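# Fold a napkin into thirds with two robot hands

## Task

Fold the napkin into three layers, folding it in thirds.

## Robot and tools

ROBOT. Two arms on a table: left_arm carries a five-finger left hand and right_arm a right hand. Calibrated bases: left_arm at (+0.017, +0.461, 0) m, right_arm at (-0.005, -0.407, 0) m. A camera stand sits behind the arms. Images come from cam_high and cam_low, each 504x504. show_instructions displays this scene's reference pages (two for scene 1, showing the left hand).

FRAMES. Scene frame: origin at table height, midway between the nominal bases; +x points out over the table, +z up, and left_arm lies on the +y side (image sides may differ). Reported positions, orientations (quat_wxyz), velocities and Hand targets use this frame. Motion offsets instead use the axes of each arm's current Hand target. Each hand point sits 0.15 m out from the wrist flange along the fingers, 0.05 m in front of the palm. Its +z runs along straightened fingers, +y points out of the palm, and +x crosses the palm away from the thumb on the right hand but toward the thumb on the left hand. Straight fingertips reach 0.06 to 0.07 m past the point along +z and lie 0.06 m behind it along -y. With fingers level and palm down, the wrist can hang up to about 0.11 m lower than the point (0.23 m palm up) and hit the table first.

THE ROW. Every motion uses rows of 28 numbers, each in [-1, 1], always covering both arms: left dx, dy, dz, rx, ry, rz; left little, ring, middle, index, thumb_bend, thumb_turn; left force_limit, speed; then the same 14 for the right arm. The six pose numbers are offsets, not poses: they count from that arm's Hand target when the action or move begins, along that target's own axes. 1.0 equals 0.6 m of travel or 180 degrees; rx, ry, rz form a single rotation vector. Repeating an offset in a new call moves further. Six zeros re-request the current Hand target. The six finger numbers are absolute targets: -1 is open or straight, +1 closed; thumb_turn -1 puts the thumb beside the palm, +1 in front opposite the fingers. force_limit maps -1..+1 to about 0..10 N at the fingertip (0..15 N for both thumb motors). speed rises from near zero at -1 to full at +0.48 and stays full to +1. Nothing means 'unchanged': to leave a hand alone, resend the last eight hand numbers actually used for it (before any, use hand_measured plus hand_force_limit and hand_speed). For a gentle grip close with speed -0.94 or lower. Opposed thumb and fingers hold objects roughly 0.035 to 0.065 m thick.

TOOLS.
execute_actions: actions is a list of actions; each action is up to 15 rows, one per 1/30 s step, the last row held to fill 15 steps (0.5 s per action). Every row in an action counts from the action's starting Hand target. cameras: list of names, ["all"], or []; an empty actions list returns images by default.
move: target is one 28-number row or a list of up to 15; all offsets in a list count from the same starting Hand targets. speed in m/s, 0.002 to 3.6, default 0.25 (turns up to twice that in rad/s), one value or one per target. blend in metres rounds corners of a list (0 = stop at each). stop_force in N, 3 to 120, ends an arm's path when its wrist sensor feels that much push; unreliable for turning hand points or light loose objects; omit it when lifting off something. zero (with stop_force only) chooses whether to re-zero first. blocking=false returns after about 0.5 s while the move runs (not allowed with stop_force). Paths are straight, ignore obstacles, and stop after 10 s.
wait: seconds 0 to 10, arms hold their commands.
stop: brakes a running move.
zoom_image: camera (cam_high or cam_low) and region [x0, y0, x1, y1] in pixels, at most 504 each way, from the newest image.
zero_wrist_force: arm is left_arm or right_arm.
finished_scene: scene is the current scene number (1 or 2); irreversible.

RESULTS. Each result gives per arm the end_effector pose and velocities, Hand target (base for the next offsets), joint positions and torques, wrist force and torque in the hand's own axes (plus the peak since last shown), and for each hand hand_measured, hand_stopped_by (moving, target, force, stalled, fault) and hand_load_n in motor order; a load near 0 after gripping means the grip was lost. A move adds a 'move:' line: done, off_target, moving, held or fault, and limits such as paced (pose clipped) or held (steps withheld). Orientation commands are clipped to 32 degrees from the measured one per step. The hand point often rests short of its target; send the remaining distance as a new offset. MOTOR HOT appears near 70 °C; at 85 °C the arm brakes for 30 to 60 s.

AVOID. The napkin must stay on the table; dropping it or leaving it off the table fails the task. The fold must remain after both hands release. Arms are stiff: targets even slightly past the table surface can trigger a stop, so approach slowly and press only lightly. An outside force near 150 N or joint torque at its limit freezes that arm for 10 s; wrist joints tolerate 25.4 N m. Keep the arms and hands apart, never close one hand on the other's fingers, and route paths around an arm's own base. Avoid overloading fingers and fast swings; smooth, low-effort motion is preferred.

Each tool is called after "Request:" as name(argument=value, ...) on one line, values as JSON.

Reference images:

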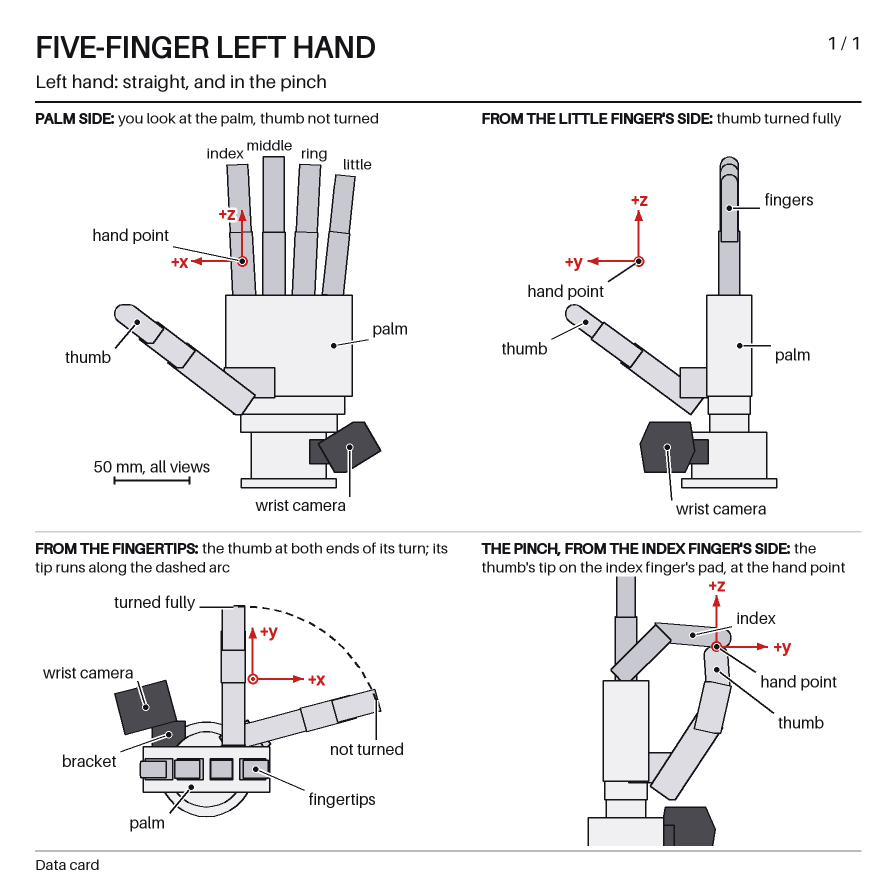

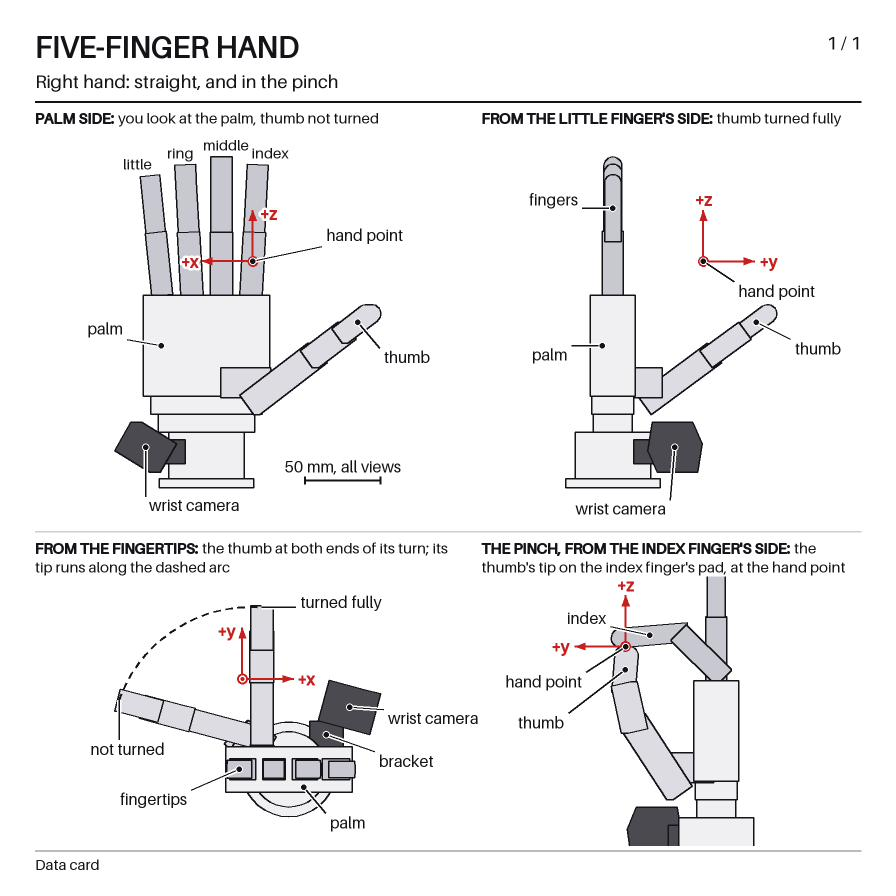

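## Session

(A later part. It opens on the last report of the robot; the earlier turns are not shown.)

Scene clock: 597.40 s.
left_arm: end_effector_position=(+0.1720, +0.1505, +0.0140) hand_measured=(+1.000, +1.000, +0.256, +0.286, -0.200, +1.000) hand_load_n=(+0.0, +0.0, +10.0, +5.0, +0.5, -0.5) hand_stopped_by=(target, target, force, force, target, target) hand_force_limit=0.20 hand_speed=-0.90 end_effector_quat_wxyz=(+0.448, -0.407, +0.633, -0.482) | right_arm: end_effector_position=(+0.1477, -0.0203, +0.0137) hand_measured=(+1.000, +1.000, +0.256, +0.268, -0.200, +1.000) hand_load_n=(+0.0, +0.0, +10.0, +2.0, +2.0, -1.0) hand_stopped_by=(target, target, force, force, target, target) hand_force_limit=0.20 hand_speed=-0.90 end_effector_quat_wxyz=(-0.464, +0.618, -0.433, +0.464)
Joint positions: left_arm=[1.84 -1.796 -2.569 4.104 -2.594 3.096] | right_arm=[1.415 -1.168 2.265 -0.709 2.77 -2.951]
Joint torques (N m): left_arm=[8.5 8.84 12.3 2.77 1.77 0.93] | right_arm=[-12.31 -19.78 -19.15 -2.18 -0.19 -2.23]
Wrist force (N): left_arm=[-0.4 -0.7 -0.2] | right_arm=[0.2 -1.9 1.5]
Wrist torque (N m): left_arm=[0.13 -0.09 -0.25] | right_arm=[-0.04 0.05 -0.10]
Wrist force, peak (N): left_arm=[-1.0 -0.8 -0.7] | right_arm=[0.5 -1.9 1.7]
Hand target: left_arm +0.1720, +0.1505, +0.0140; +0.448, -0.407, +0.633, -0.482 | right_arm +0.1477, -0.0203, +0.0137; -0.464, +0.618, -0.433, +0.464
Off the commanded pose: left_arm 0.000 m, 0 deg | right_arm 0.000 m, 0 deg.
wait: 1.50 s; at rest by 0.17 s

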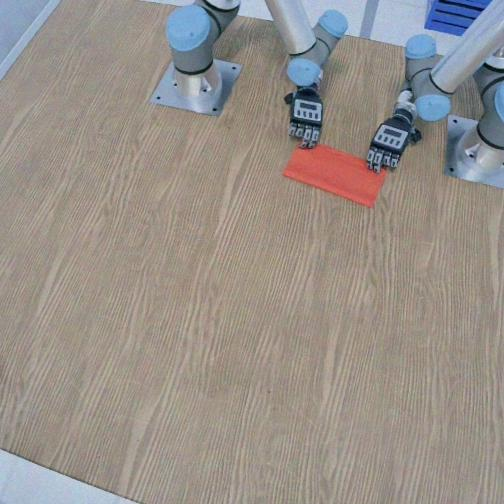

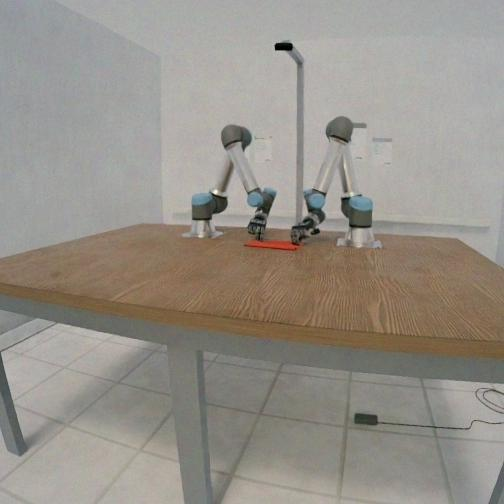

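Request:
execute_actions(actions=[[[0,0,0,0,0,0,1,1,0.42,0.43,-0.15,1,0.3,-0.9,0,0,0,0,0,0,1,1,0.42,0.43,-0.15,1,0.3,-0.9]]])

Request:
move(target=[-0.0057,-0.0325,-0.0046,0,0,0,1,1,0.42,0.43,-0.15,1,0.3,-0.9,0.0057,-0.0325,-0.0046,0,0,0,1,1,0.42,0.43,-0.15,1,0.3,-0.9], speed=0.03, cameras=["all"])

Request:
zoom_image(camera="cam_high", region=[270, 125, 400, 215])

Request:
zoom_image(camera="cam_low", region=[235, 215, 315, 260])

Scene clock: 602.50 s.
left_arm: end_effector_position=(+0.1720, +0.1505, +0.0140) hand_measured=(+1.000, +1.000, +0.256, +0.294, -0.172, +1.000) hand_load_n=(+0.0, +0.0, +11.0, +4.0, +10.0, -2.0) hand_stopped_by=(target, target, force, force, force, target) hand_force_limit=0.30 hand_speed=-0.90 end_effector_quat_wxyz=(+0.448, -0.407, +0.633, -0.482) | right_arm: end_effector_position=(+0.1477, -0.0203, +0.0137) hand_measured=(+1.000, +1.000, +0.256, +0.294, -0.180, +1.000) hand_load_n=(+0.0, +0.0, +10.0, +9.5, +9.0, -1.0) hand_stopped_by=(target, target, force, force, force, target) hand_force_limit=0.30 hand_speed=-0.90 end_effector_quat_wxyz=(-0.464, +0.618, -0.433, +0.464)
Joint positions: left_arm=[1.84 -1.796 -2.569 4.104 -2.594 3.096] | right_arm=[1.415 -1.168 2.265 -0.709 2.77 -2.951]
Joint torques (N m): left_arm=[8.99 8.37 8.27 2.69 1.12 -0.26] | right_arm=[-11.45 -20.13 -19.96 -2.13 2.19 -2.08]
Wrist force (N): left_arm=[-0.7 -0.5 -0.5] | right_arm=[0.2 -1.8 1.4]
Wrist torque (N m): left_arm=[0.16 -0.05 -0.27] | right_arm=[-0.02 0.06 -0.10]
Wrist force, peak (N): left_arm=[-0.9 -0.8 -0.6] | right_arm=[0.2 -2.3 1.5]
Hand target: left_arm +0.1720, +0.1505, +0.0140; +0.448, -0.407, +0.633, -0.482 | right_arm +0.1477, -0.0203, +0.0137; -0.464, +0.618, -0.433, +0.464
Off the commanded pose: left_arm 0.000 m, 0 deg | right_arm 0.000 m, 0 deg.

Scene clock: 603.50 s.
left_arm: end_effector_position=(+0.1719, +0.1504, +0.0341) hand_measured=(+1.000, +1.000, +0.256, +0.294, -0.172, +1.000) hand_load_n=(+0.0, +0.0, +11.0, +4.0, +9.5, -2.0) hand_stopped_by=(target, target, force, force, force, target) hand_force_limit=0.30 hand_speed=-0.90 end_effector_quat_wxyz=(+0.448, -0.407, +0.633, -0.482) | right_arm: end_effector_position=(+0.1477, -0.0203, +0.0337) hand_measured=(+1.000, +1.000, +0.256, +0.294, -0.180, +1.000) hand_load_n=(+0.0, +0.0, +10.0, +8.5, +9.0, -0.5) hand_stopped_by=(target, target, force, force, force, target) hand_force_limit=0.30 hand_speed=-0.90 end_effector_quat_wxyz=(-0.464, +0.618, -0.433, +0.464) end_effector_velocity=(+0.000, +0.001, +0.000) end_effector_angular_velocity=(+0.005, -0.001, +0.000)
Joint positions: left_arm=[1.84 -1.717 -2.556 4.012 -2.595 3.096] | right_arm=[1.415 -1.221 2.257 -0.647 2.77 -2.951]
Joint velocities: left_arm=[within noise] | right_arm=[0 0.001 -0.001 -0.005 0 0.001]
Joint torques (N m): left_arm=[-9.84 6.84 4.26 2.63 -2.01 -2.16] | right_arm=[1.42 -18.84 -14.83 -2.6 2.48 2.09]
Wrist force (N): left_arm=[-0.7 -0.3 -0.2] | right_arm=[0.3 -1.8 1.7]
Wrist torque (N m): left_arm=[0.16 -0.04 -0.26] | right_arm=[-0.07 0.02 -0.09]
Wrist force, peak (N): left_arm=[-0.9 -0.9 -0.5] | right_arm=[-0.2 -2.2 1.9]
Hand target: left_arm +0.1719, +0.1505, +0.0340; +0.448, -0.407, +0.633, -0.482 | right_arm +0.1477, -0.0203, +0.0337; -0.464, +0.618, -0.433, +0.464
Off the commanded pose: left_arm 0.000 m, 0 deg | right_arm 0.000 m, 0 deg.
move: done

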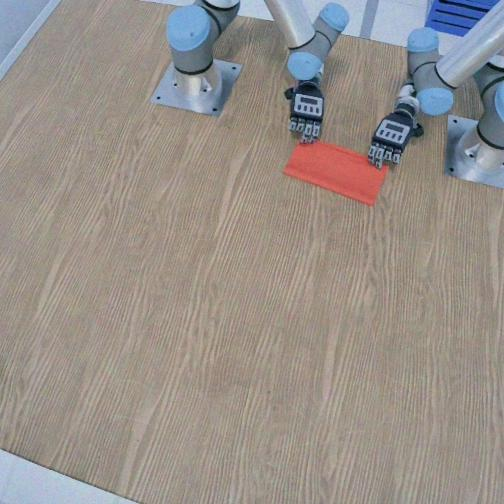

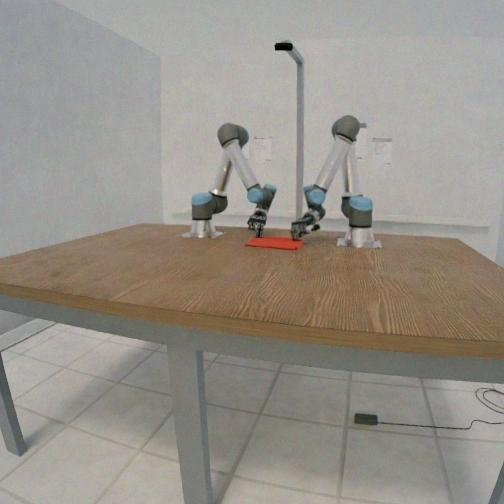

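Scaled by 3.877 from the camera's 504x504 image, which has a finer 720x720 frame.

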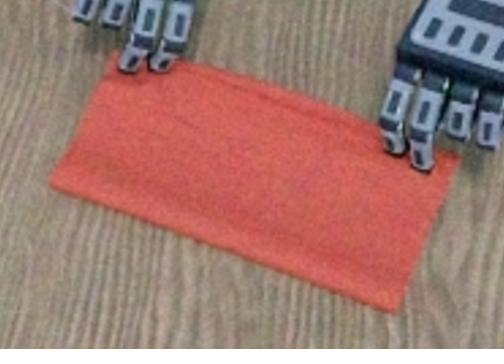

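Scaled by 6.300 from the camera's 504x504 image, which has a finer 720x720 frame.

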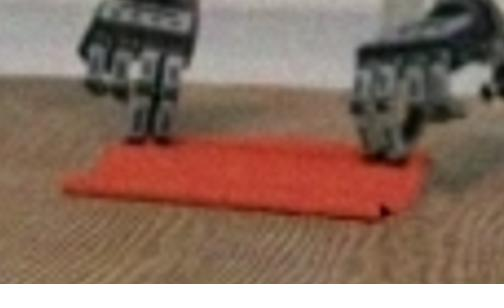

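Request:
zoom_image(camera="cam_high", region=[275, 135, 335, 195])

Request:
zoom_image(camera="cam_high", region=[330, 155, 390, 215])

Scaled by 8.400 from the camera's 504x504 image, which has a finer 720x720 frame.

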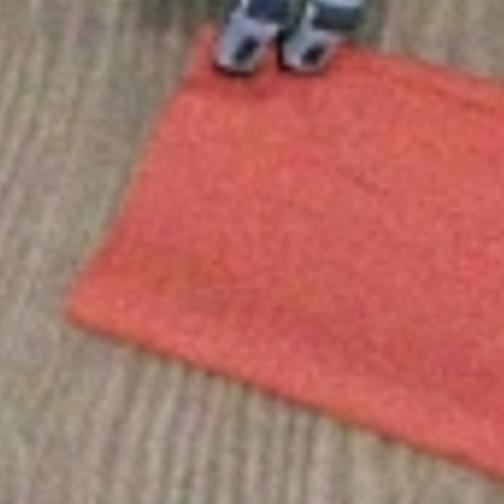

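Scaled by 8.400 from the camera's 504x504 image, which has a finer 720x720 frame.

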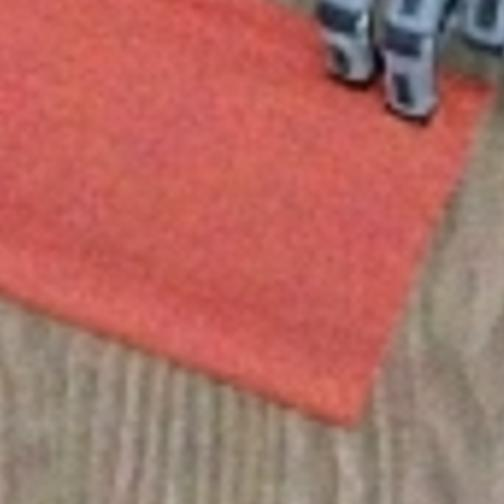

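Request:
move(target=[0.0057,0.0317,0.0045,0,0,0,1,1,0.42,0.43,-0.15,1,0.3,-0.9,-0.0057,0.0317,0.0045,0,0,0,1,1,0.42,0.43,-0.15,1,0.3,-0.9], speed=0.04)

Request:
execute_actions(actions=[[[0,0,0,0,0,0,1,1,0.02,0.02,-0.2,1,0.3,-0.7,0,0,0,0,0,0,1,1,0.02,0.02,-0.2,1,0.3,-0.7]],[[0,0,0,0,0,0,1,1,0.02,0.02,-0.2,1,0.3,-0.7,0,0,0,0,0,0,1,1,0.02,0.02,-0.2,1,0.3,-0.7]]])

Request:
move(target=[-0.0014,-0.0081,-0.0012,0,0,0,1,1,0.02,0.02,-0.26,1,0.3,-0.7,0.0014,-0.0081,-0.0012,0,0,0,1,1,0.02,0.02,-0.26,1,0.3,-0.7], speed=0.02, cameras=["all"])

Request:
zoom_image(camera="cam_high", region=[275, 125, 335, 185])

Request:
zoom_image(camera="cam_high", region=[345, 145, 405, 205])

Request:
zoom_image(camera="cam_low", region=[235, 215, 315, 260])

Scene clock: 646.07 s.
left_arm: end_effector_position=(+0.1720, +0.1505, +0.0145) hand_measured=(+1.000, +1.000, +0.256, +0.294, -0.172, +1.000) hand_load_n=(+0.0, +0.0, +11.0, +4.5, +10.0, -2.0) hand_stopped_by=(target, target, force, force, force, target) hand_force_limit=0.30 hand_speed=-0.90 end_effector_quat_wxyz=(+0.448, -0.407, +0.633, -0.482) | right_arm: end_effector_position=(+0.1477, -0.0203, +0.0141) hand_measured=(+1.000, +1.000, +0.256, +0.294, -0.180, +1.000) hand_load_n=(+0.0, +0.0, +10.0, +9.0, +9.0, -1.0) hand_stopped_by=(target, target, force, force, force, target) hand_force_limit=0.30 hand_speed=-0.90 end_effector_quat_wxyz=(-0.464, +0.618, -0.433, +0.464)
Joint positions: left_arm=[1.84 -1.794 -2.568 4.102 -2.594 3.096] | right_arm=[1.415 -1.169 2.265 -0.707 2.77 -2.951]
Joint torques (N m): left_arm=[8.33 26.62 10.46 -3.25 1.04 2.37] | right_arm=[10.16 -33.86 -2.08 3.13 2.45 -2.22]
Wrist force (N): left_arm=[-0.4 -0.3 -0.5] | right_arm=[0.6 -4.1 0.8]
Wrist torque (N m): left_arm=[0.18 -0.09 -0.16] | right_arm=[-0.14 0.07 -0.10]
Wrist force, peak (N): left_arm=[-1.0 -0.3 -0.5] | right_arm=[0.6 -4.3 0.6]
Hand target: left_arm +0.1720, +0.1505, +0.0145; +0.448, -0.407, +0.633, -0.482 | right_arm +0.1477, -0.0202, +0.0142; -0.464, +0.618, -0.433, +0.464
Off the commanded pose: left_arm 0.000 m, 0 deg | right_arm 0.000 m, 0 deg.
move: done

Scene clock: 647.27 s.
left_arm: end_effector_position=(+0.1720, +0.1504, +0.0145) hand_measured=(+1.000, +1.000, +0.020, +0.020, -0.200, +1.000) hand_load_n=(+0.0, +0.0, +0.0, +0.0, +0.0, +0.0) hand_stopped_by=(target, target, target, target, target, target) hand_force_limit=0.30 hand_speed=-0.70 end_effector_quat_wxyz=(+0.448, -0.407, +0.633, -0.482) | right_arm: end_effector_position=(+0.1477, -0.0202, +0.0142) hand_measured=(+1.000, +1.000, +0.020, +0.020, -0.200, +1.000) hand_load_n=(+0.0, +0.0, +0.0, -0.5, +0.0, +0.0) hand_stopped_by=(target, target, target, target, target, target) hand_force_limit=0.30 hand_speed=-0.70 end_effector_quat_wxyz=(-0.464, +0.618, -0.433, +0.464)
Joint positions: left_arm=[1.84 -1.794 -2.568 4.102 -2.594 3.096] | right_arm=[1.415 -1.169 2.265 -0.707 2.77 -2.951]
Joint torques (N m): left_arm=[7.65 26.97 14.73 -2.55 -1.14 2.11] | right_arm=[9.1 -34.64 -20.3 2.3 2.47 -1.71]
Wrist force (N): left_arm=[-0.8 -0.5 -0.5] | right_arm=[0.5 -1.6 1.5]
Wrist torque (N m): left_arm=[0.13 -0.08 -0.17] | right_arm=[-0.03 0.04 -0.07]
Wrist force, peak (N): left_arm=[-1.3 -0.4 -0.7] | right_arm=[0.6 -4.0 1.0]
Hand target: left_arm +0.1720, +0.1505, +0.0145; +0.448, -0.407, +0.633, -0.482 | right_arm +0.1477, -0.0202, +0.0142; -0.464, +0.618, -0.433, +0.464
Off the commanded pose: left_arm 0.000 m, 0 deg | right_arm 0.000 m, 0 deg.

Scene clock: 648.00 s.
left_arm: end_effector_position=(+0.1719, +0.1505, +0.0196) hand_measured=(+1.000, +1.000, +0.020, +0.020, -0.260, +1.000) hand_load_n=(+0.0, +0.0, +0.0, +0.0, +0.0, +0.0) hand_stopped_by=(target, target, target, target, target, target) hand_force_limit=0.30 hand_speed=-0.70 end_effector_quat_wxyz=(+0.448, -0.407, +0.634, -0.482) | right_arm: end_effector_position=(+0.1476, -0.0202, +0.0192) hand_measured=(+1.000, +1.000, +0.020, +0.020, -0.260, +1.000) hand_load_n=(+0.0, +0.0, +0.0, +0.0, +0.0, +0.0) hand_stopped_by=(target, target, target, target, target, target) hand_force_limit=0.30 hand_speed=-0.70 end_effector_quat_wxyz=(-0.464, +0.618, -0.433, +0.464)
Joint positions: left_arm=[1.84 -1.774 -2.565 4.079 -2.595 3.096] | right_arm=[1.415 -1.182 2.263 -0.691 2.77 -2.951]
Joint torques (N m): left_arm=[-12.58 9.23 11.62 1.58 -2.22 -0.65] | right_arm=[12.08 -18.92 -18.99 0 2.83 1.43]
Wrist force (N): left_arm=[-1.2 0.0 -0.7] | right_arm=[0.3 -1.5 1.5]
Wrist torque (N m): left_arm=[0.22 -0.04 -0.20] | right_arm=[-0.03 0.08 -0.08]
Wrist force, peak (N): left_arm=[-1.2 0.0 -0.7] | right_arm=[0.7 -1.7 1.5]
Hand target: left_arm +0.1719, +0.1504, +0.0195; +0.448, -0.407, +0.633, -0.482 | right_arm +0.1476, -0.0202, +0.0191; -0.464, +0.618, -0.433, +0.464
Off the commanded pose: left_arm 0.000 m, 0 deg | right_arm 0.000 m, 0 deg.
move: done

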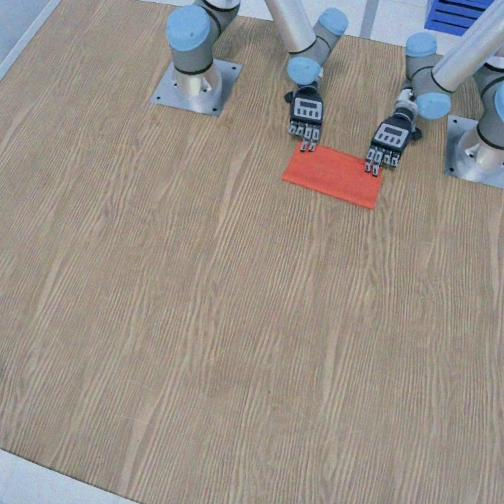

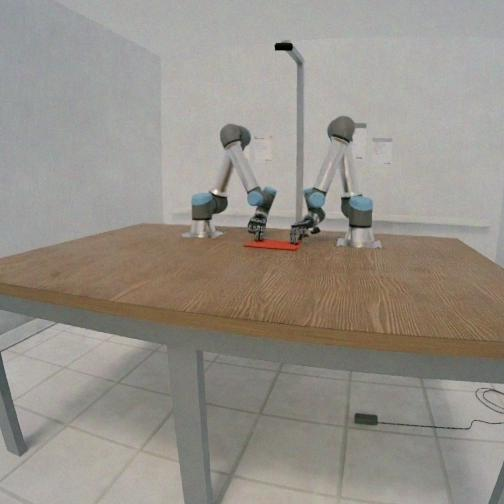

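Scaled by 8.400 from the camera's 504x504 image, which has a finer 720x720 frame.

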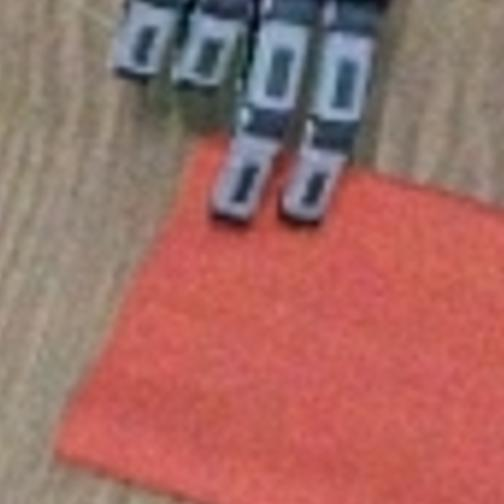

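Scaled by 8.400 from the camera's 504x504 image, which has a finer 720x720 frame.

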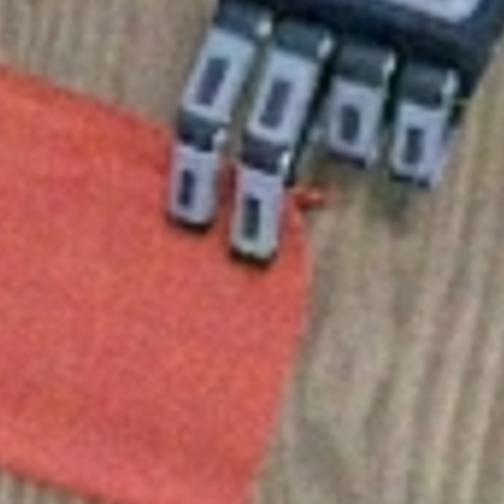

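Scaled by 6.300 from the camera's 504x504 image, which has a finer 720x720 frame.

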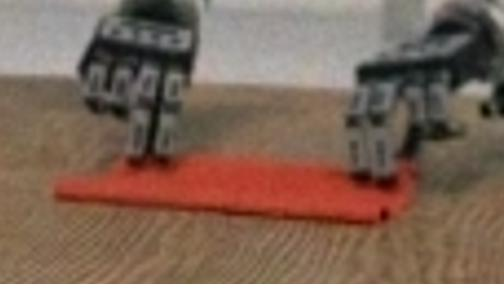

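Request:
move(target=[-0.0143,-0.0813,-0.0116,0,0,0,1,1,0.02,0.02,-0.26,1,0.3,-0.7,0.0143,-0.0813,-0.0116,0,0,0,1,1,0.02,0.02,-0.26,1,0.3,-0.7], speed=0.1, cameras=["all"])

Request:
zoom_image(camera="cam_high", region=[275, 125, 335, 185])

Request:
zoom_image(camera="cam_high", region=[340, 150, 400, 210])

Scene clock: 652.37 s.
left_arm: end_effector_position=(+0.1716, +0.1503, +0.0695) hand_measured=(+1.000, +1.000, +0.020, +0.020, -0.260, +1.000) hand_load_n=(+0.0, +0.0, -0.5, +0.0, +0.0, +0.0) hand_stopped_by=(target, target, target, target, target, target) hand_force_limit=0.30 hand_speed=-0.70 end_effector_quat_wxyz=(+0.448, -0.407, +0.633, -0.482) | right_arm: end_effector_position=(+0.1476, -0.0202, +0.0692) hand_measured=(+1.000, +1.000, +0.020, +0.020, -0.260, +1.000) hand_load_n=(+0.0, +0.0, +0.0, +0.0, +0.0, +0.0) hand_stopped_by=(target, target, target, target, target, target) hand_force_limit=0.30 hand_speed=-0.70 end_effector_quat_wxyz=(-0.464, +0.618, -0.433, +0.464)
Joint positions: left_arm=[1.838 -1.59 -2.524 3.852 -2.596 3.095] | right_arm=[1.415 -1.309 2.235 -0.536 2.771 -2.951]
Joint torques (N m): left_arm=[-0.67 17.78 3.79 1.41 1.77 0.37] | right_arm=[10.61 -27.4 -0.7 -1.49 2.92 -0.26]
Wrist force (N): left_arm=[-1.0 -0.2 -0.4] | right_arm=[0.5 -1.5 1.6]
Wrist torque (N m): left_arm=[0.17 -0.06 -0.07] | right_arm=[-0.03 0.05 -0.07]
Wrist force, peak (N): left_arm=[-1.1 -1.4 -0.6] | right_arm=[0.5 -2.7 1.6]
Hand target: left_arm +0.1716, +0.1503, +0.0695; +0.448, -0.407, +0.633, -0.482 | right_arm +0.1476, -0.0202, +0.0692; -0.464, +0.618, -0.433, +0.464
Off the commanded pose: left_arm 0.000 m, 0 deg | right_arm 0.000 m, 0 deg.
move: done

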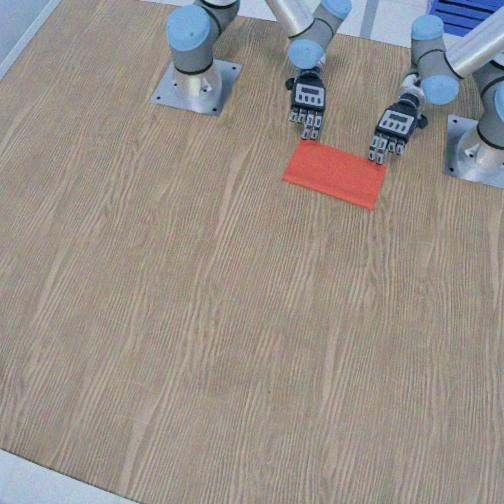

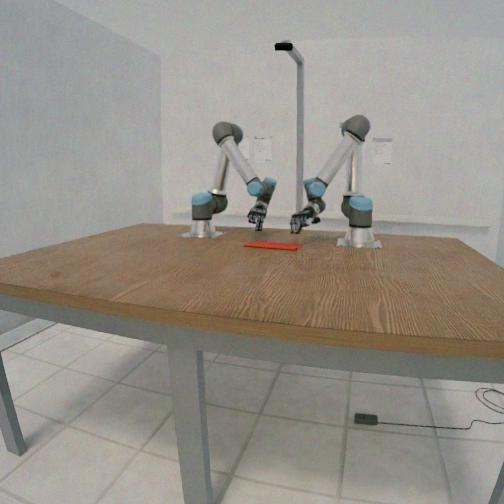

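Scaled by 8.400 from the camera's 504x504 image, which has a finer 720x720 frame.

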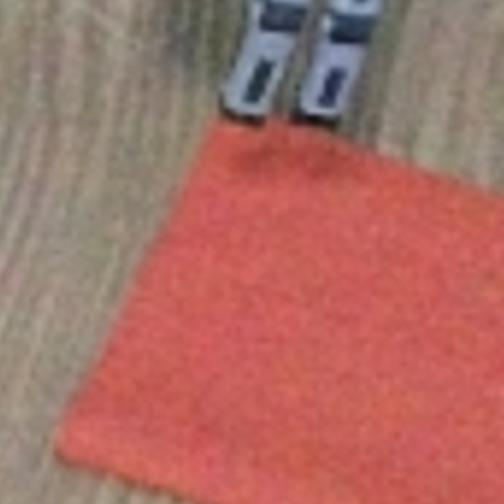

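Scaled by 8.400 from the camera's 504x504 image, which has a finer 720x720 frame.

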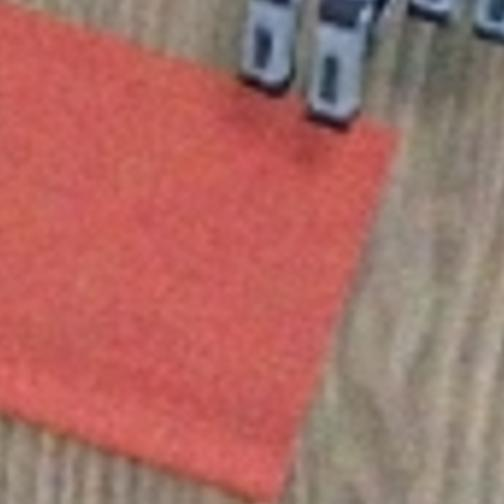

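Request:
move(target=[0.0222,0.0837,-0.0153,0,0,0,1,1,0.02,0.02,-0.26,1,0.3,-0.7,-0.003,0.0843,0.0012,0,0,0,1,1,0.02,0.02,-0.26,1,0.3,-0.7], speed=0.1, cameras=["all"])

Request:
zoom_image(camera="cam_high", region=[275, 125, 335, 185])

Request:
zoom_image(camera="cam_high", region=[345, 145, 405, 205])

Scene clock: 662.97 s.
left_arm: end_effector_position=(+0.1550, +0.1502, +0.0195) hand_measured=(+1.000, +1.000, +0.020, +0.020, -0.260, +1.000) hand_load_n=(+0.0, +0.0, +0.0, +0.0, +0.0, +0.0) hand_stopped_by=(target, target, target, target, target, target) hand_force_limit=0.30 hand_speed=-0.70 end_effector_quat_wxyz=(+0.448, -0.407, +0.633, -0.482) | right_arm: end_effector_position=(+0.1426, -0.0283, +0.0194) hand_measured=(+1.000, +1.000, +0.020, +0.020, -0.260, +1.000) hand_load_n=(+0.0, +0.0, +0.0, +0.0, +0.0, +0.0) hand_stopped_by=(target, target, target, target, target, target) hand_force_limit=0.30 hand_speed=-0.70 end_effector_quat_wxyz=(-0.464, +0.618, -0.433, +0.464)
Joint positions: left_arm=[1.76 -1.795 -2.539 4.034 -2.671 3.05] | right_arm=[1.427 -1.19 2.279 -0.688 2.781 -2.938]
Joint torques (N m): left_arm=[9.59 12.95 14.66 -1.95 1.58 2.33] | right_arm=[-9.79 -24.44 -20.78 2.37 -1.01 -1.45]
Wrist force (N): left_arm=[-1.1 -0.4 -0.4] | right_arm=[0.3 -1.7 1.2]
Wrist torque (N m): left_arm=[0.15 -0.04 -0.27] | right_arm=[-0.04 0.10 -0.03]
Wrist force, peak (N): left_arm=[-1.0 -1.4 -0.4] | right_arm=[0.5 -2.6 1.4]
Hand target: left_arm +0.1550, +0.1502, +0.0194; +0.448, -0.407, +0.633, -0.482 | right_arm +0.1427, -0.0282, +0.0194; -0.464, +0.618, -0.433, +0.464
Off the commanded pose: left_arm 0.000 m, 0 deg | right_arm 0.000 m, 0 deg.
move: done

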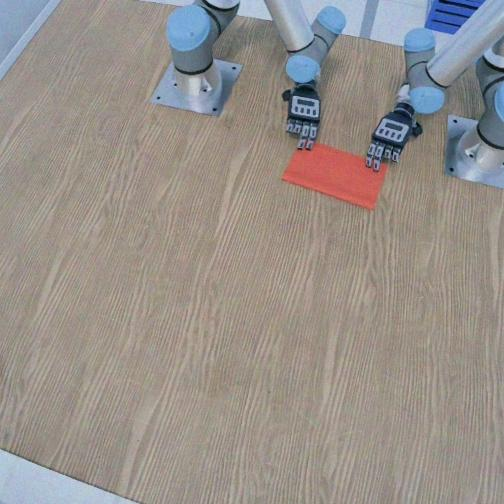

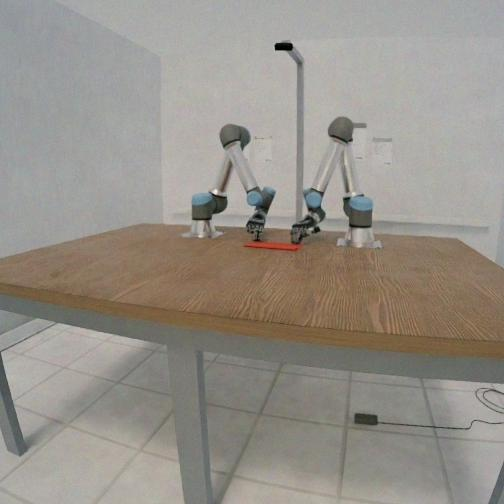

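Scaled by 8.400 from the camera's 504x504 image, which has a finer 720x720 frame.

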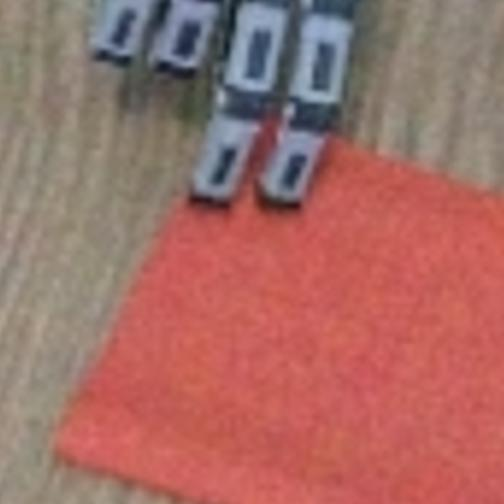

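Scaled by 8.400 from the camera's 504x504 image, which has a finer 720x720 frame.

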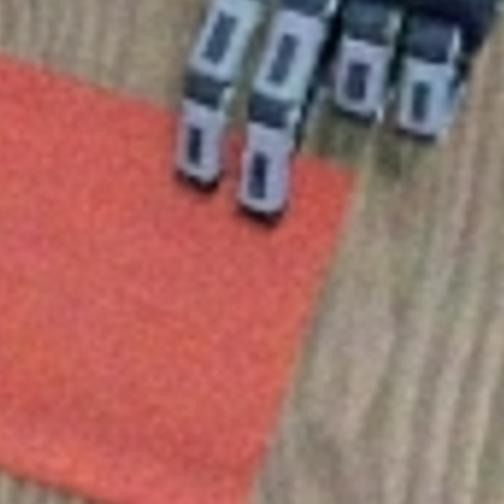

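Request:
move(target=[-0.0001,-0.0004,0.0025,0,0,0,1,1,0.02,0.02,-0.26,1,0.3,-0.7,-0.0002,0.0011,-0.0083,0,0,0,1,1,0.02,0.02,-0.26,1,0.3,-0.7], speed=0.05)

Request:
move(target=[0.0029,0.0163,0.0023,0,0,0,1,1,0.02,0.02,-0.26,1,0.3,-0.7,-0.0029,0.0163,0.0023,0,0,0,1,1,0.02,0.02,-0.26,1,0.3,-0.7], speed=0.006, stop_force=9)

Request:
execute_actions(actions=[[[0,0,0,0,0,0,1,1,0.4,0.4,-0.26,1,0.1,-0.9,0,0,0,0,0,0,1,1,0.4,0.4,-0.26,1,0.1,-0.9]]])

Request:
wait(seconds=2, cameras=["all"])

Request:
zoom_image(camera="cam_high", region=[275, 125, 335, 185])

Request:
zoom_image(camera="cam_high", region=[345, 145, 405, 205])

Scene clock: 675.13 s.
left_arm: end_effector_position=(+0.1565, +0.1498, +0.0195) hand_measured=(+1.000, +1.000, +0.020, +0.020, -0.260, +1.000) hand_load_n=(+0.0, +0.0, +0.0, +0.0, +0.5, +0.5) hand_stopped_by=(target, target, target, target, target, target) hand_force_limit=0.30 hand_speed=-0.70 end_effector_quat_wxyz=(+0.448, -0.407, +0.633, -0.482) | right_arm: end_effector_position=(+0.1377, -0.0291, +0.0194) hand_measured=(+1.000, +1.000, +0.020, +0.020, -0.260, +1.000) hand_load_n=(+0.0, +0.0, +0.0, +0.0, +0.0, +0.5) hand_stopped_by=(target, target, target, target, target, target) hand_force_limit=0.30 hand_speed=-0.70 end_effector_quat_wxyz=(-0.464, +0.618, -0.433, +0.464)
Joint positions: left_arm=[1.767 -1.794 -2.541 4.038 -2.665 3.055] | right_arm=[1.443 -1.186 2.274 -0.67 2.796 -2.92]
Joint torques (N m): left_arm=[0.26 24.75 0.58 2.13 0.29 1.71] | right_arm=[-8.45 -24.89 -16.81 0.63 0.04 -0.57]
Wrist force (N): left_arm=[-0.7 -0.6 -0.4] | right_arm=[0.5 -1.6 0.9]
Wrist torque (N m): left_arm=[0.11 -0.09 -0.24] | right_arm=[0.00 0.08 -0.12]
Wrist force, peak (N): left_arm=[-1.3 -0.5 -0.5] | right_arm=[0.5 -2.0 1.6]
Hand target: left_arm +0.1565, +0.1498, +0.0195; +0.448, -0.407, +0.633, -0.482 | right_arm +0.1377, -0.0291, +0.0194; -0.464, +0.618, -0.433, +0.464
Off the commanded pose: left_arm 0.000 m, 0 deg | right_arm 0.000 m, 0 deg.
move: done

Scene clock: 677.13 s.
left_arm: end_effector_position=(+0.1565, +0.1498, +0.0142) hand_measured=(+1.000, +1.000, +0.020, +0.020, -0.258, +1.000) hand_load_n=(+0.0, +0.0, +0.0, +0.0, -5.5, -1.5) hand_stopped_by=(target, target, target, target, target, target) hand_force_limit=0.30 hand_speed=-0.70 end_effector_quat_wxyz=(+0.448, -0.407, +0.633, -0.482) | right_arm: end_effector_position=(+0.1377, -0.0291, +0.0139) hand_measured=(+1.000, +1.000, +0.020, +0.020, -0.258, +1.000) hand_load_n=(+0.0, +0.0, +0.0, +0.0, -5.0, -1.0) hand_stopped_by=(target, target, target, target, target, target) hand_force_limit=0.30 hand_speed=-0.70 end_effector_quat_wxyz=(-0.464, +0.618, -0.433, +0.464)
Joint positions: left_arm=[1.767 -1.814 -2.543 4.061 -2.665 3.055] | right_arm=[1.442 -1.17 2.276 -0.687 2.796 -2.92]
Joint torques (N m): left_arm=[-8.15 23.55 12.36 -3.37 -1.62 0.34] | right_arm=[-10.77 -32.62 -14.46 3.2 -1.64 -1.66]
Wrist force (N): left_arm=[-2.2 -7.9 -3.3] | right_arm=[1.6 -9.6 -1.5]
Wrist torque (N m): left_arm=[-0.03 -0.08 -0.17] | right_arm=[-0.36 0.08 -0.21]
Wrist force, peak (N): left_arm=[-2.4 -10.3 -4.9] | right_arm=[1.9 -12.0 -3.4]
Hand target: left_arm +0.1565, +0.1498, +0.0142; +0.448, -0.407, +0.633, -0.482 (not the last commanded pose) | right_arm +0.1377, -0.0290, +0.0139; -0.464, +0.618, -0.433, +0.464 (not the last commanded pose)
Off the commanded pose: left_arm 0.005 m, 0 deg | right_arm 0.004 m, 0 deg.
move: contact (left_arm, right_arm)

Scene clock: 678.53 s.
left_arm: end_effector_position=(+0.1565, +0.1498, +0.0142) hand_measured=(+1.000, +1.000, +0.268, +0.334, -0.258, +1.000) hand_load_n=(+0.5, +0.0, +5.5, +6.5, -4.5, -2.5) hand_stopped_by=(target, target, force, force, target, target) hand_force_limit=0.10 hand_speed=-0.90 end_effector_quat_wxyz=(+0.448, -0.407, +0.633, -0.482) | right_arm: end_effector_position=(+0.1377, -0.0290, +0.0139) hand_measured=(+1.000, +1.000, +0.270, +0.324, -0.258, +1.000) hand_load_n=(+0.0, +0.0, +5.5, +7.0, -4.5, -1.5) hand_stopped_by=(target, target, force, force, target, target) hand_force_limit=0.10 hand_speed=-0.90 end_effector_quat_wxyz=(-0.464, +0.618, -0.433, +0.464)
Joint positions: left_arm=[1.767 -1.814 -2.543 4.061 -2.665 3.055] | right_arm=[1.442 -1.17 2.276 -0.687 2.796 -2.92]
Joint torques (N m): left_arm=[-7.61 23.25 10.53 -2.97 -1.69 0.4] | right_arm=[-11.18 -31.57 -18.16 3.22 -1.52 -0.33]
Wrist force (N): left_arm=[-0.1 -8.9 -0.9] | right_arm=[1.4 -11.1 0.5]
Wrist torque (N m): left_arm=[-0.07 -0.06 -0.20] | right_arm=[-0.39 0.10 -0.24]
Wrist force, peak (N): left_arm=[-2.0 -9.4 -1.6] | right_arm=[1.4 -11.1 0.5]
Hand target: left_arm +0.1565, +0.1498, +0.0142; +0.448, -0.407, +0.633, -0.482 | right_arm +0.1377, -0.0290, +0.0139; -0.464, +0.618, -0.433, +0.464
Off the commanded pose: left_arm 0.000 m, 0 deg | right_arm 0.000 m, 0 deg.

Scene clock: 680.53 s.
left_arm: end_effector_position=(+0.1565, +0.1498, +0.0142) hand_measured=(+1.000, +1.000, +0.268, +0.334, -0.258, +1.000) hand_load_n=(+0.0, +0.0, +5.0, +6.5, -5.0, -3.0) hand_stopped_by=(target, target, force, force, target, target) hand_force_limit=0.10 hand_speed=-0.90 end_effector_quat_wxyz=(+0.448, -0.407, +0.633, -0.482) | right_arm: end_effector_position=(+0.1377, -0.0290, +0.0139) hand_measured=(+1.000, +1.000, +0.270, +0.324, -0.258, +1.000) hand_load_n=(+0.0, +0.0, +5.5, +7.0, -4.5, -1.5) hand_stopped_by=(target, target, force, force, target, target) hand_force_limit=0.10 hand_speed=-0.90 end_effector_quat_wxyz=(-0.464, +0.618, -0.433, +0.464)
Joint positions: left_arm=[1.767 -1.814 -2.543 4.061 -2.665 3.055] | right_arm=[1.442 -1.17 2.276 -0.687 2.796 -2.92]
Joint torques (N m): left_arm=[-7.59 19.27 0.72 -2.56 -1.85 0.61] | right_arm=[-10.19 -29.58 -13.5 2.88 -1.44 1.29]
Wrist force (N): left_arm=[-0.2 -8.6 -0.9] | right_arm=[1.4 -11.0 0.4]
Wrist torque (N m): left_arm=[-0.04 -0.06 -0.20] | right_arm=[-0.38 0.09 -0.24]
Wrist force, peak (N): left_arm=[0.1 -9.3 -1.1] | right_arm=[1.6 -11.3 0.6]
Hand target: left_arm +0.1565, +0.1498, +0.0142; +0.448, -0.407, +0.633, -0.482 | right_arm +0.1377, -0.0290, +0.0139; -0.464, +0.618, -0.433, +0.464
Off the commanded pose: left_arm 0.000 m, 0 deg | right_arm 0.000 m, 0 deg.
wait: 2.00 s; at rest by 0.17 s

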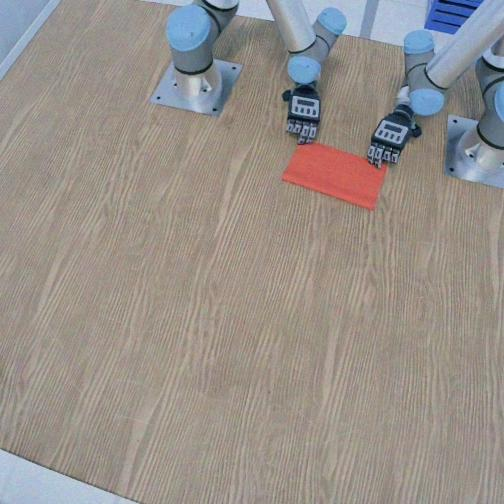

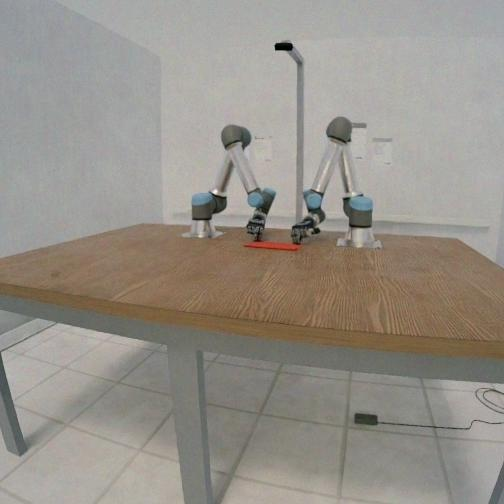

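Scaled by 8.400 from the camera's 504x504 image, which has a finer 720x720 frame.

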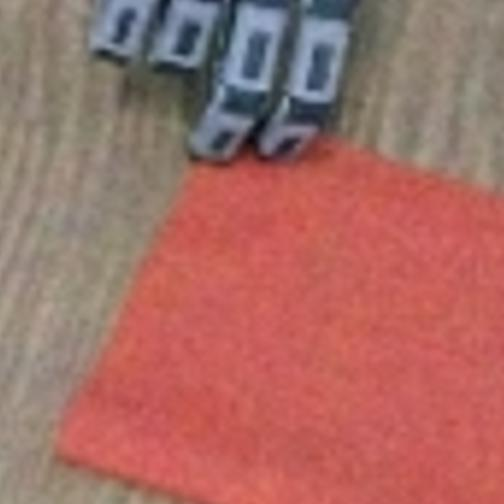

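Scaled by 8.400 from the camera's 504x504 image, which has a finer 720x720 frame.

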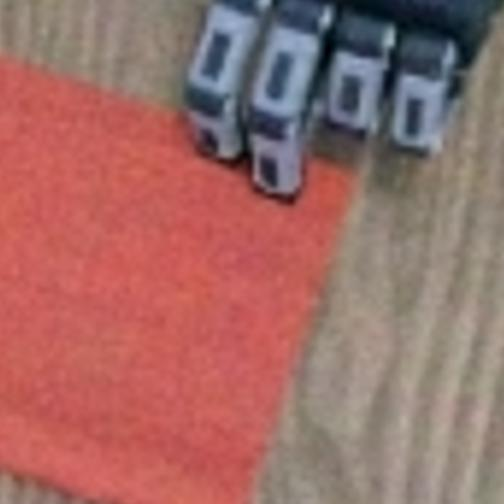

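Request:
move(target=[-0.0011,-0.0065,-0.0009,0,0,0,1,1,0.02,0.02,-0.23,1,0.3,-0.7,0.0011,-0.0065,-0.0009,0,0,0,1,1,0.02,0.02,-0.23,1,0.3,-0.7], speed=0.02)

Request:
move(target=[0.0029,0.0163,0.0023,0,0,0,1,1,0.02,0.02,-0.23,1,0.3,-0.7,-0.0029,0.0163,0.0023,0,0,0,1,1,0.02,0.02,-0.23,1,0.3,-0.7], speed=0.006, stop_force=9)

Request:
execute_actions(actions=[[[0,0,0,0,0,0,1,1,0.2,0.2,-0.23,1,0.1,-0.9,0,0,0,0,0,0,1,1,0.2,0.2,-0.23,1,0.1,-0.9]]], cameras=["all"])

Request:
zoom_image(camera="cam_high", region=[275, 125, 335, 185])

Request:
zoom_image(camera="cam_high", region=[345, 145, 405, 205])

Scene clock: 687.40 s.
left_arm: end_effector_position=(+0.1565, +0.1498, +0.0182) hand_measured=(+1.000, +1.000, +0.020, +0.020, -0.230, +1.000) hand_load_n=(+0.0, +0.0, +0.0, -0.5, +0.0, +0.0) hand_stopped_by=(target, target, target, target, target, target) hand_force_limit=0.30 hand_speed=-0.70 end_effector_quat_wxyz=(+0.448, -0.407, +0.633, -0.482) | right_arm: end_effector_position=(+0.1377, -0.0290, +0.0180) hand_measured=(+1.000, +1.000, +0.020, +0.020, -0.230, +1.000) hand_load_n=(+0.0, +0.0, +0.0, -0.5, +0.0, +0.5) hand_stopped_by=(target, target, target, target, target, target) hand_force_limit=0.30 hand_speed=-0.70 end_effector_quat_wxyz=(-0.464, +0.618, -0.433, +0.464)
Joint positions: left_arm=[1.767 -1.799 -2.541 4.043 -2.665 3.055] | right_arm=[1.442 -1.181 2.274 -0.675 2.796 -2.92]
Joint torques (N m): left_arm=[-11.45 9.07 12.63 0.57 -2.74 -0.32] | right_arm=[-8.29 -22.17 -19.26 0.7 -1.54 -1.32]
Wrist force (N): left_arm=[-0.9 -0.3 -0.2] | right_arm=[0.6 -1.7 1.1]
Wrist torque (N m): left_arm=[0.14 -0.06 -0.26] | right_arm=[-0.03 0.07 -0.11]
Wrist force, peak (N): left_arm=[0.0 -9.2 -1.2] | right_arm=[1.4 -11.4 0.3]
Hand target: left_arm +0.1565, +0.1498, +0.0182; +0.448, -0.407, +0.633, -0.482 | right_arm +0.1377, -0.0290, +0.0179; -0.464, +0.618, -0.433, +0.464
Off the commanded pose: left_arm 0.000 m, 0 deg | right_arm 0.000 m, 0 deg.
move: done

Scene clock: 689.43 s.
left_arm: end_effector_position=(+0.1565, +0.1498, +0.0128) hand_measured=(+1.000, +1.000, +0.020, +0.020, -0.228, +1.000) hand_load_n=(+0.5, +0.0, +0.0, +0.0, -5.5, -1.5) hand_stopped_by=(target, target, target, target, target, target) hand_force_limit=0.30 hand_speed=-0.70 end_effector_quat_wxyz=(+0.448, -0.407, +0.633, -0.482) | right_arm: end_effector_position=(+0.1377, -0.0290, +0.0125) hand_measured=(+1.000, +1.000, +0.020, +0.020, -0.228, +1.000) hand_load_n=(+0.0, +0.0, +0.0, +0.0, -5.0, -1.0) hand_stopped_by=(target, target, target, target, target, target) hand_force_limit=0.30 hand_speed=-0.70 end_effector_quat_wxyz=(-0.464, +0.618, -0.433, +0.464)
Joint positions: left_arm=[1.767 -1.82 -2.544 4.067 -2.665 3.055] | right_arm=[1.442 -1.166 2.276 -0.692 2.796 -2.92]
Joint torques (N m): left_arm=[-1.55 25.08 11.75 -3.46 0.02 0.81] | right_arm=[-6.76 -32.06 -15.95 3.34 -1.35 1.4]
Wrist force (N): left_arm=[-2.2 -8.0 -3.3] | right_arm=[1.4 -9.6 -1.6]
Wrist torque (N m): left_arm=[-0.04 -0.08 -0.18] | right_arm=[-0.35 0.10 -0.22]
Wrist force, peak (N): left_arm=[-2.7 -10.1 -4.6] | right_arm=[2.1 -11.8 -3.3]
Hand target: left_arm +0.1565, +0.1498, +0.0128; +0.448, -0.407, +0.633, -0.482 (not the last commanded pose) | right_arm +0.1377, -0.0290, +0.0125; -0.464, +0.618, -0.433, +0.464 (not the last commanded pose)
Off the commanded pose: left_arm 0.005 m, 0 deg | right_arm 0.005 m, 0 deg.
move: contact (left_arm, right_arm)

Scene clock: 690.33 s.
left_arm: end_effector_position=(+0.1565, +0.1498, +0.0128) hand_measured=(+1.000, +1.000, +0.198, +0.200, -0.228, +1.000) hand_load_n=(+0.0, +0.0, +3.5, +0.0, -5.5, -1.5) hand_stopped_by=(target, target, target, target, target, target) hand_force_limit=0.10 hand_speed=-0.90 end_effector_quat_wxyz=(+0.448, -0.407, +0.633, -0.482) | right_arm: end_effector_position=(+0.1377, -0.0290, +0.0125) hand_measured=(+1.000, +1.000, +0.200, +0.200, -0.228, +1.000) hand_load_n=(+0.0, +0.0, +3.0, +0.5, -4.5, -1.5) hand_stopped_by=(target, target, target, target, target, target) hand_force_limit=0.10 hand_speed=-0.90 end_effector_quat_wxyz=(-0.464, +0.618, -0.433, +0.464)
Joint positions: left_arm=[1.767 -1.82 -2.544 4.067 -2.665 3.055] | right_arm=[1.442 -1.167 2.276 -0.692 2.796 -2.92]
Joint torques (N m): left_arm=[-7.51 20.93 10.68 -3.14 -1.74 0.7] | right_arm=[-6.92 -26.89 -15.26 3.19 -1.21 1.01]
Wrist force (N): left_arm=[-3.3 -15.3 -2.1] | right_arm=[2.3 -18.9 -0.1]
Wrist torque (N m): left_arm=[-0.14 -0.02 -0.05] | right_arm=[-0.57 0.13 -0.40]
Wrist force, peak (N): left_arm=[-3.2 -15.3 -2.4] | right_arm=[2.6 -19.2 -0.2]
Hand target: left_arm +0.1565, +0.1498, +0.0128; +0.448, -0.407, +0.633, -0.482 | right_arm +0.1377, -0.0290, +0.0125; -0.464, +0.618, -0.433, +0.464
Off the commanded pose: left_arm 0.000 m, 0 deg | right_arm 0.000 m, 0 deg.

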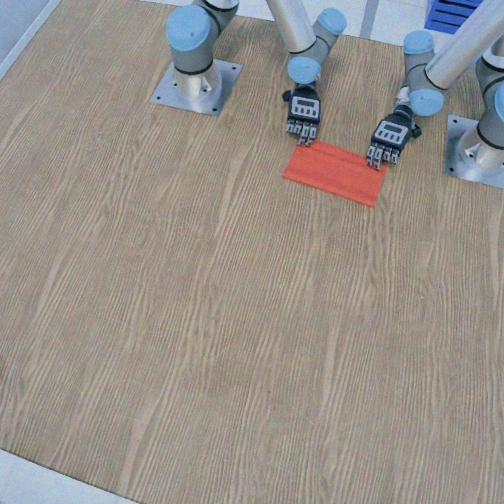

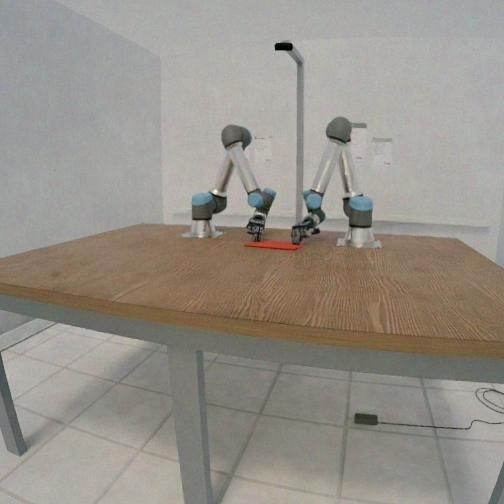

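Scaled by 8.400 from the camera's 504x504 image, which has a finer 720x720 frame.

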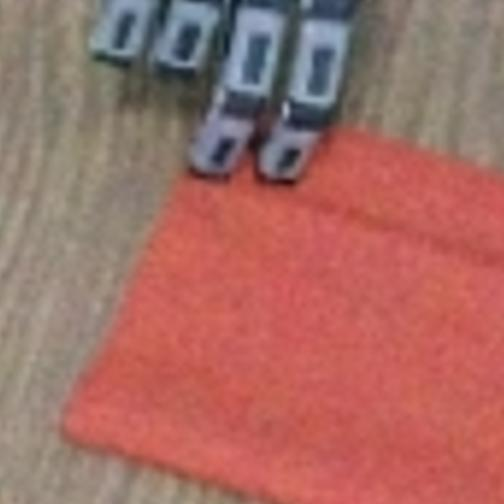

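Scaled by 8.400 from the camera's 504x504 image, which has a finer 720x720 frame.

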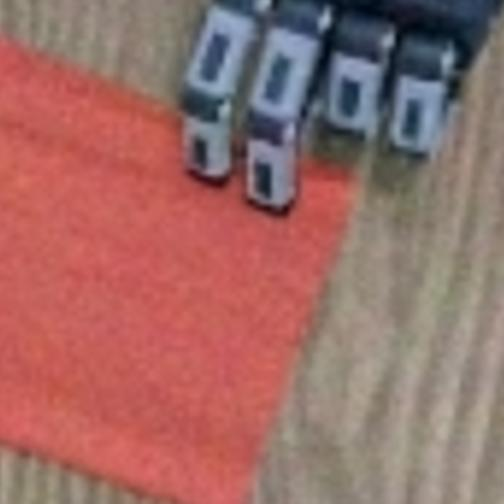

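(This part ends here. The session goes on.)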